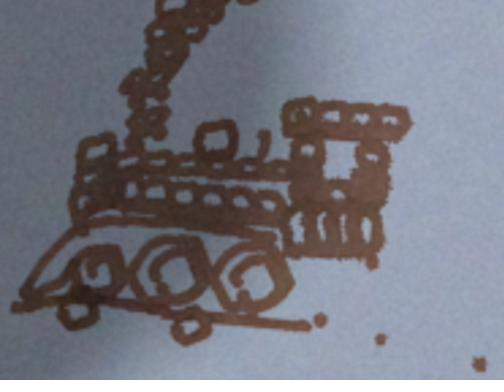

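Emit:
{"name": "move", "arguments": {"target": [0,0,0,0,0,0,1,0.0835,0,-0.104,0,-0.2308,0,-0.9], "speed": 0.3, "cameras": []}}

Scene clock: 649.03 s.
left_arm: end_effector_position=(+0.3923, +0.3348, +0.1109) grip_measured=+1.000 grip_effort_nm=-0.002 end_effector_quat_wxyz=(+0.619, -0.006, +0.785, +0.003) | right_arm: end_effector_position=(+0.3979, -0.1205, +0.1103) grip_measured=-0.652 grip_effort_nm=-1.028 end_effector_quat_wxyz=(+0.548, -0.495, +0.496, +0.457)
Joint names: [wrist pitch, wrist roll, shoulder, wrist yaw, elbow, waist]
Joint positions: left_arm=[1.014 -0.014 1.582 -0.052 0.332 -0.05 0.094] | right_arm=[1.379 0.002 2.282 -1.377 0.996 0.118 0.016]
Joint velocities: within noise
Joint torques (N m): left_arm=[1.65 0.04 -6.3 -0.06 5.19 -0.12] | right_arm=[1.33 -0.02 -11.17 0.02 3.15 0.16]
Heat: left arm: 44 °C; right arm: 48 °C.
Joint targets: left_arm=[1.021 -0.014 1.574 -0.052 0.340 -0.050] | right_arm=[1.400 0.000 2.244 -1.380 0.989 0.120]
move: off_target (right_arm); right_arm: the shoulder is farthest, 0.037 rad from its target
No camera images: "cameras" was empty.

Emit:
{"name": "move", "arguments": {"target": [[0,0,0,0,0,0,1,0.0145,0,-0.01,0,-0.0262,0,-0.9],[0,0,0,0,0,0,1,0.0024,0,0.0,0,0,0,-0.9]], "speed": 0.3, "cameras": []}}

Scene clock: 650.40 s.
left_arm: end_effector_position=(+0.3923, +0.3348, +0.1109) grip_measured=+1.000 grip_effort_nm=-0.007 end_effector_quat_wxyz=(+0.619, -0.006, +0.785, +0.003) | right_arm: end_effector_position=(+0.3910, -0.1212, +0.1100) grip_measured=-0.652 grip_effort_nm=-1.033 end_effector_quat_wxyz=(+0.548, -0.496, +0.495, +0.456)
Joint names: [wrist pitch, wrist roll, shoulder, wrist yaw, elbow, waist]
Joint positions: left_arm=[1.014 -0.014 1.582 -0.052 0.332 -0.05 0.094] | right_arm=[1.401 0.002 2.269 -1.378 0.964 0.118 0.016]
Joint velocities: within noise
Joint torques (N m): left_arm=[1.69 0.05 -6.38 -0.04 5.34 -0.05] | right_arm=[1.2 -0.02 -10.04 0.03 6 0.16]
Heat: left arm: 44 °C; right arm: 48 °C.
Joint targets: left_arm=[1.021 -0.014 1.574 -0.052 0.340 -0.050] | right_arm=[1.405 0.000 2.244 -1.380 0.989 0.120]
move: done
No camera images: "cameras" was empty.

Emit:
{"name": "move", "arguments": {"target": [[0,0,0,0,0,0,1,0,0,0.0298,0.018,0,0.3686,-0.9],[0,0,0,0,0,0,1,0,0,0.0926,0.018,0,0.3686,-0.9],[0,0,0,0,0,0,1,0,0,0.0926,-0.0387,0,0.3239,-0.9],[0,0,0,0,0,0,1,0,0,0.0926,-0.0876,0,0.2883,-0.9]], "speed": [0.5,0.12,0.15,0.15], "blend": [0,0,0.01,0], "cameras": []}}

Emit:
{"name": "move", "arguments": {"target": [[0,0,0,0,0,0,1,0,0,-0.0628,0,0,0,-0.9],[0,0,0,0,0,0,1,0,0,-0.0926,0.05,0,-0.25,-0.9]], "speed": [0.3,0.6], "cameras": ["cam_above"]}}

Emit:
{"name": "zoom_image", "arguments": {"camera": "cam_above", "region": [260, 290, 390, 388]}}

Scene clock: 654.53 s.
left_arm: end_effector_position=(+0.3923, +0.3348, +0.1109) grip_measured=+1.000 grip_effort_nm=-0.007 end_effector_quat_wxyz=(+0.619, -0.006, +0.785, +0.003) | right_arm: end_effector_position=(+0.2619, -0.0077, +0.0784) grip_measured=-0.653 grip_effort_nm=-1.038 end_effector_quat_wxyz=(-0.387, +0.599, -0.376, -0.592)
Joint names: [wrist pitch, wrist roll, shoulder, wrist yaw, elbow, waist]
Joint positions: left_arm=[1.014 -0.014 1.582 -0.052 0.332 -0.05 0.094] | right_arm=[1.403 0.002 2.351 -1.545 0.968 0.473 0.016]
Joint velocities: within noise
Joint torques (N m): left_arm=[1.67 0.02 -6.46 -0.05 5.24 -0.16] | right_arm=[1.12 -0.02 -7.5 -0.14 5.12 -0.55]
Heat: left arm: 44 °C; right arm: 47 °C.
Joint targets: left_arm=[1.021 -0.014 1.574 -0.052 0.340 -0.050] | right_arm=[1.405 0.000 2.360 -1.557 0.989 0.467]
move: done
No camera images: "cameras" was empty.

Scene clock: 655.90 s.
left_arm: end_effector_position=(+0.3923, +0.3348, +0.1109) grip_measured=+1.000 grip_effort_nm=-0.007 end_effector_quat_wxyz=(+0.619, -0.006, +0.785, +0.003) | right_arm: end_effector_position=(+0.3669, -0.1051, +0.1062) grip_measured=-0.652 grip_effort_nm=-1.038 end_effector_quat_wxyz=(+0.515, -0.529, +0.464, +0.489)
Joint names: [wrist pitch, wrist roll, shoulder, wrist yaw, elbow, waist]
Joint positions: left_arm=[1.014 -0.014 1.582 -0.052 0.332 -0.05 0.094] | right_arm=[1.403 0.002 2.279 -1.467 0.968 0.158 0.016]
Joint velocities: within noise
Joint torques (N m): left_arm=[1.67 0.02 -6.43 -0.05 5.3 -0.01] | right_arm=[1.14 -0.02 -10.78 0.16 5.5 0.65]
Heat: left arm: 44 °C; right arm: 47 °C.
Joint targets: left_arm=[1.021 -0.014 1.574 -0.052 0.340 -0.050] | right_arm=[1.405 0.000 2.244 -1.456 0.989 0.166]
move: done
Images, in order (width x height): cam_above 672x504.

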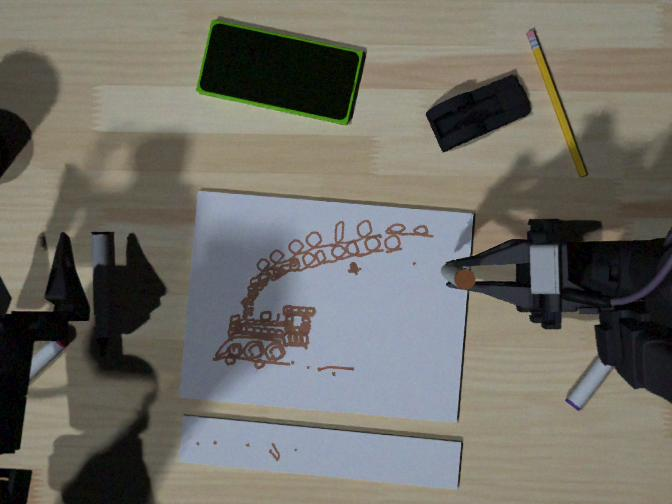

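Scaled by 3.877 from the camera's 672x504 image, which has a finer 960x720 frame.

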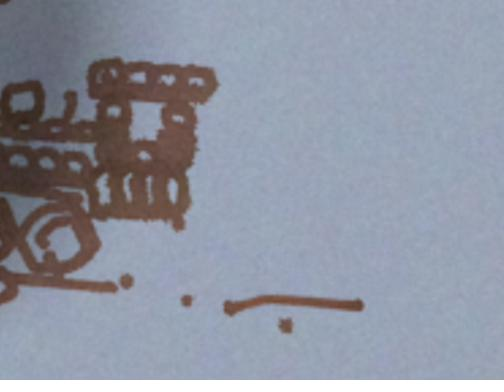

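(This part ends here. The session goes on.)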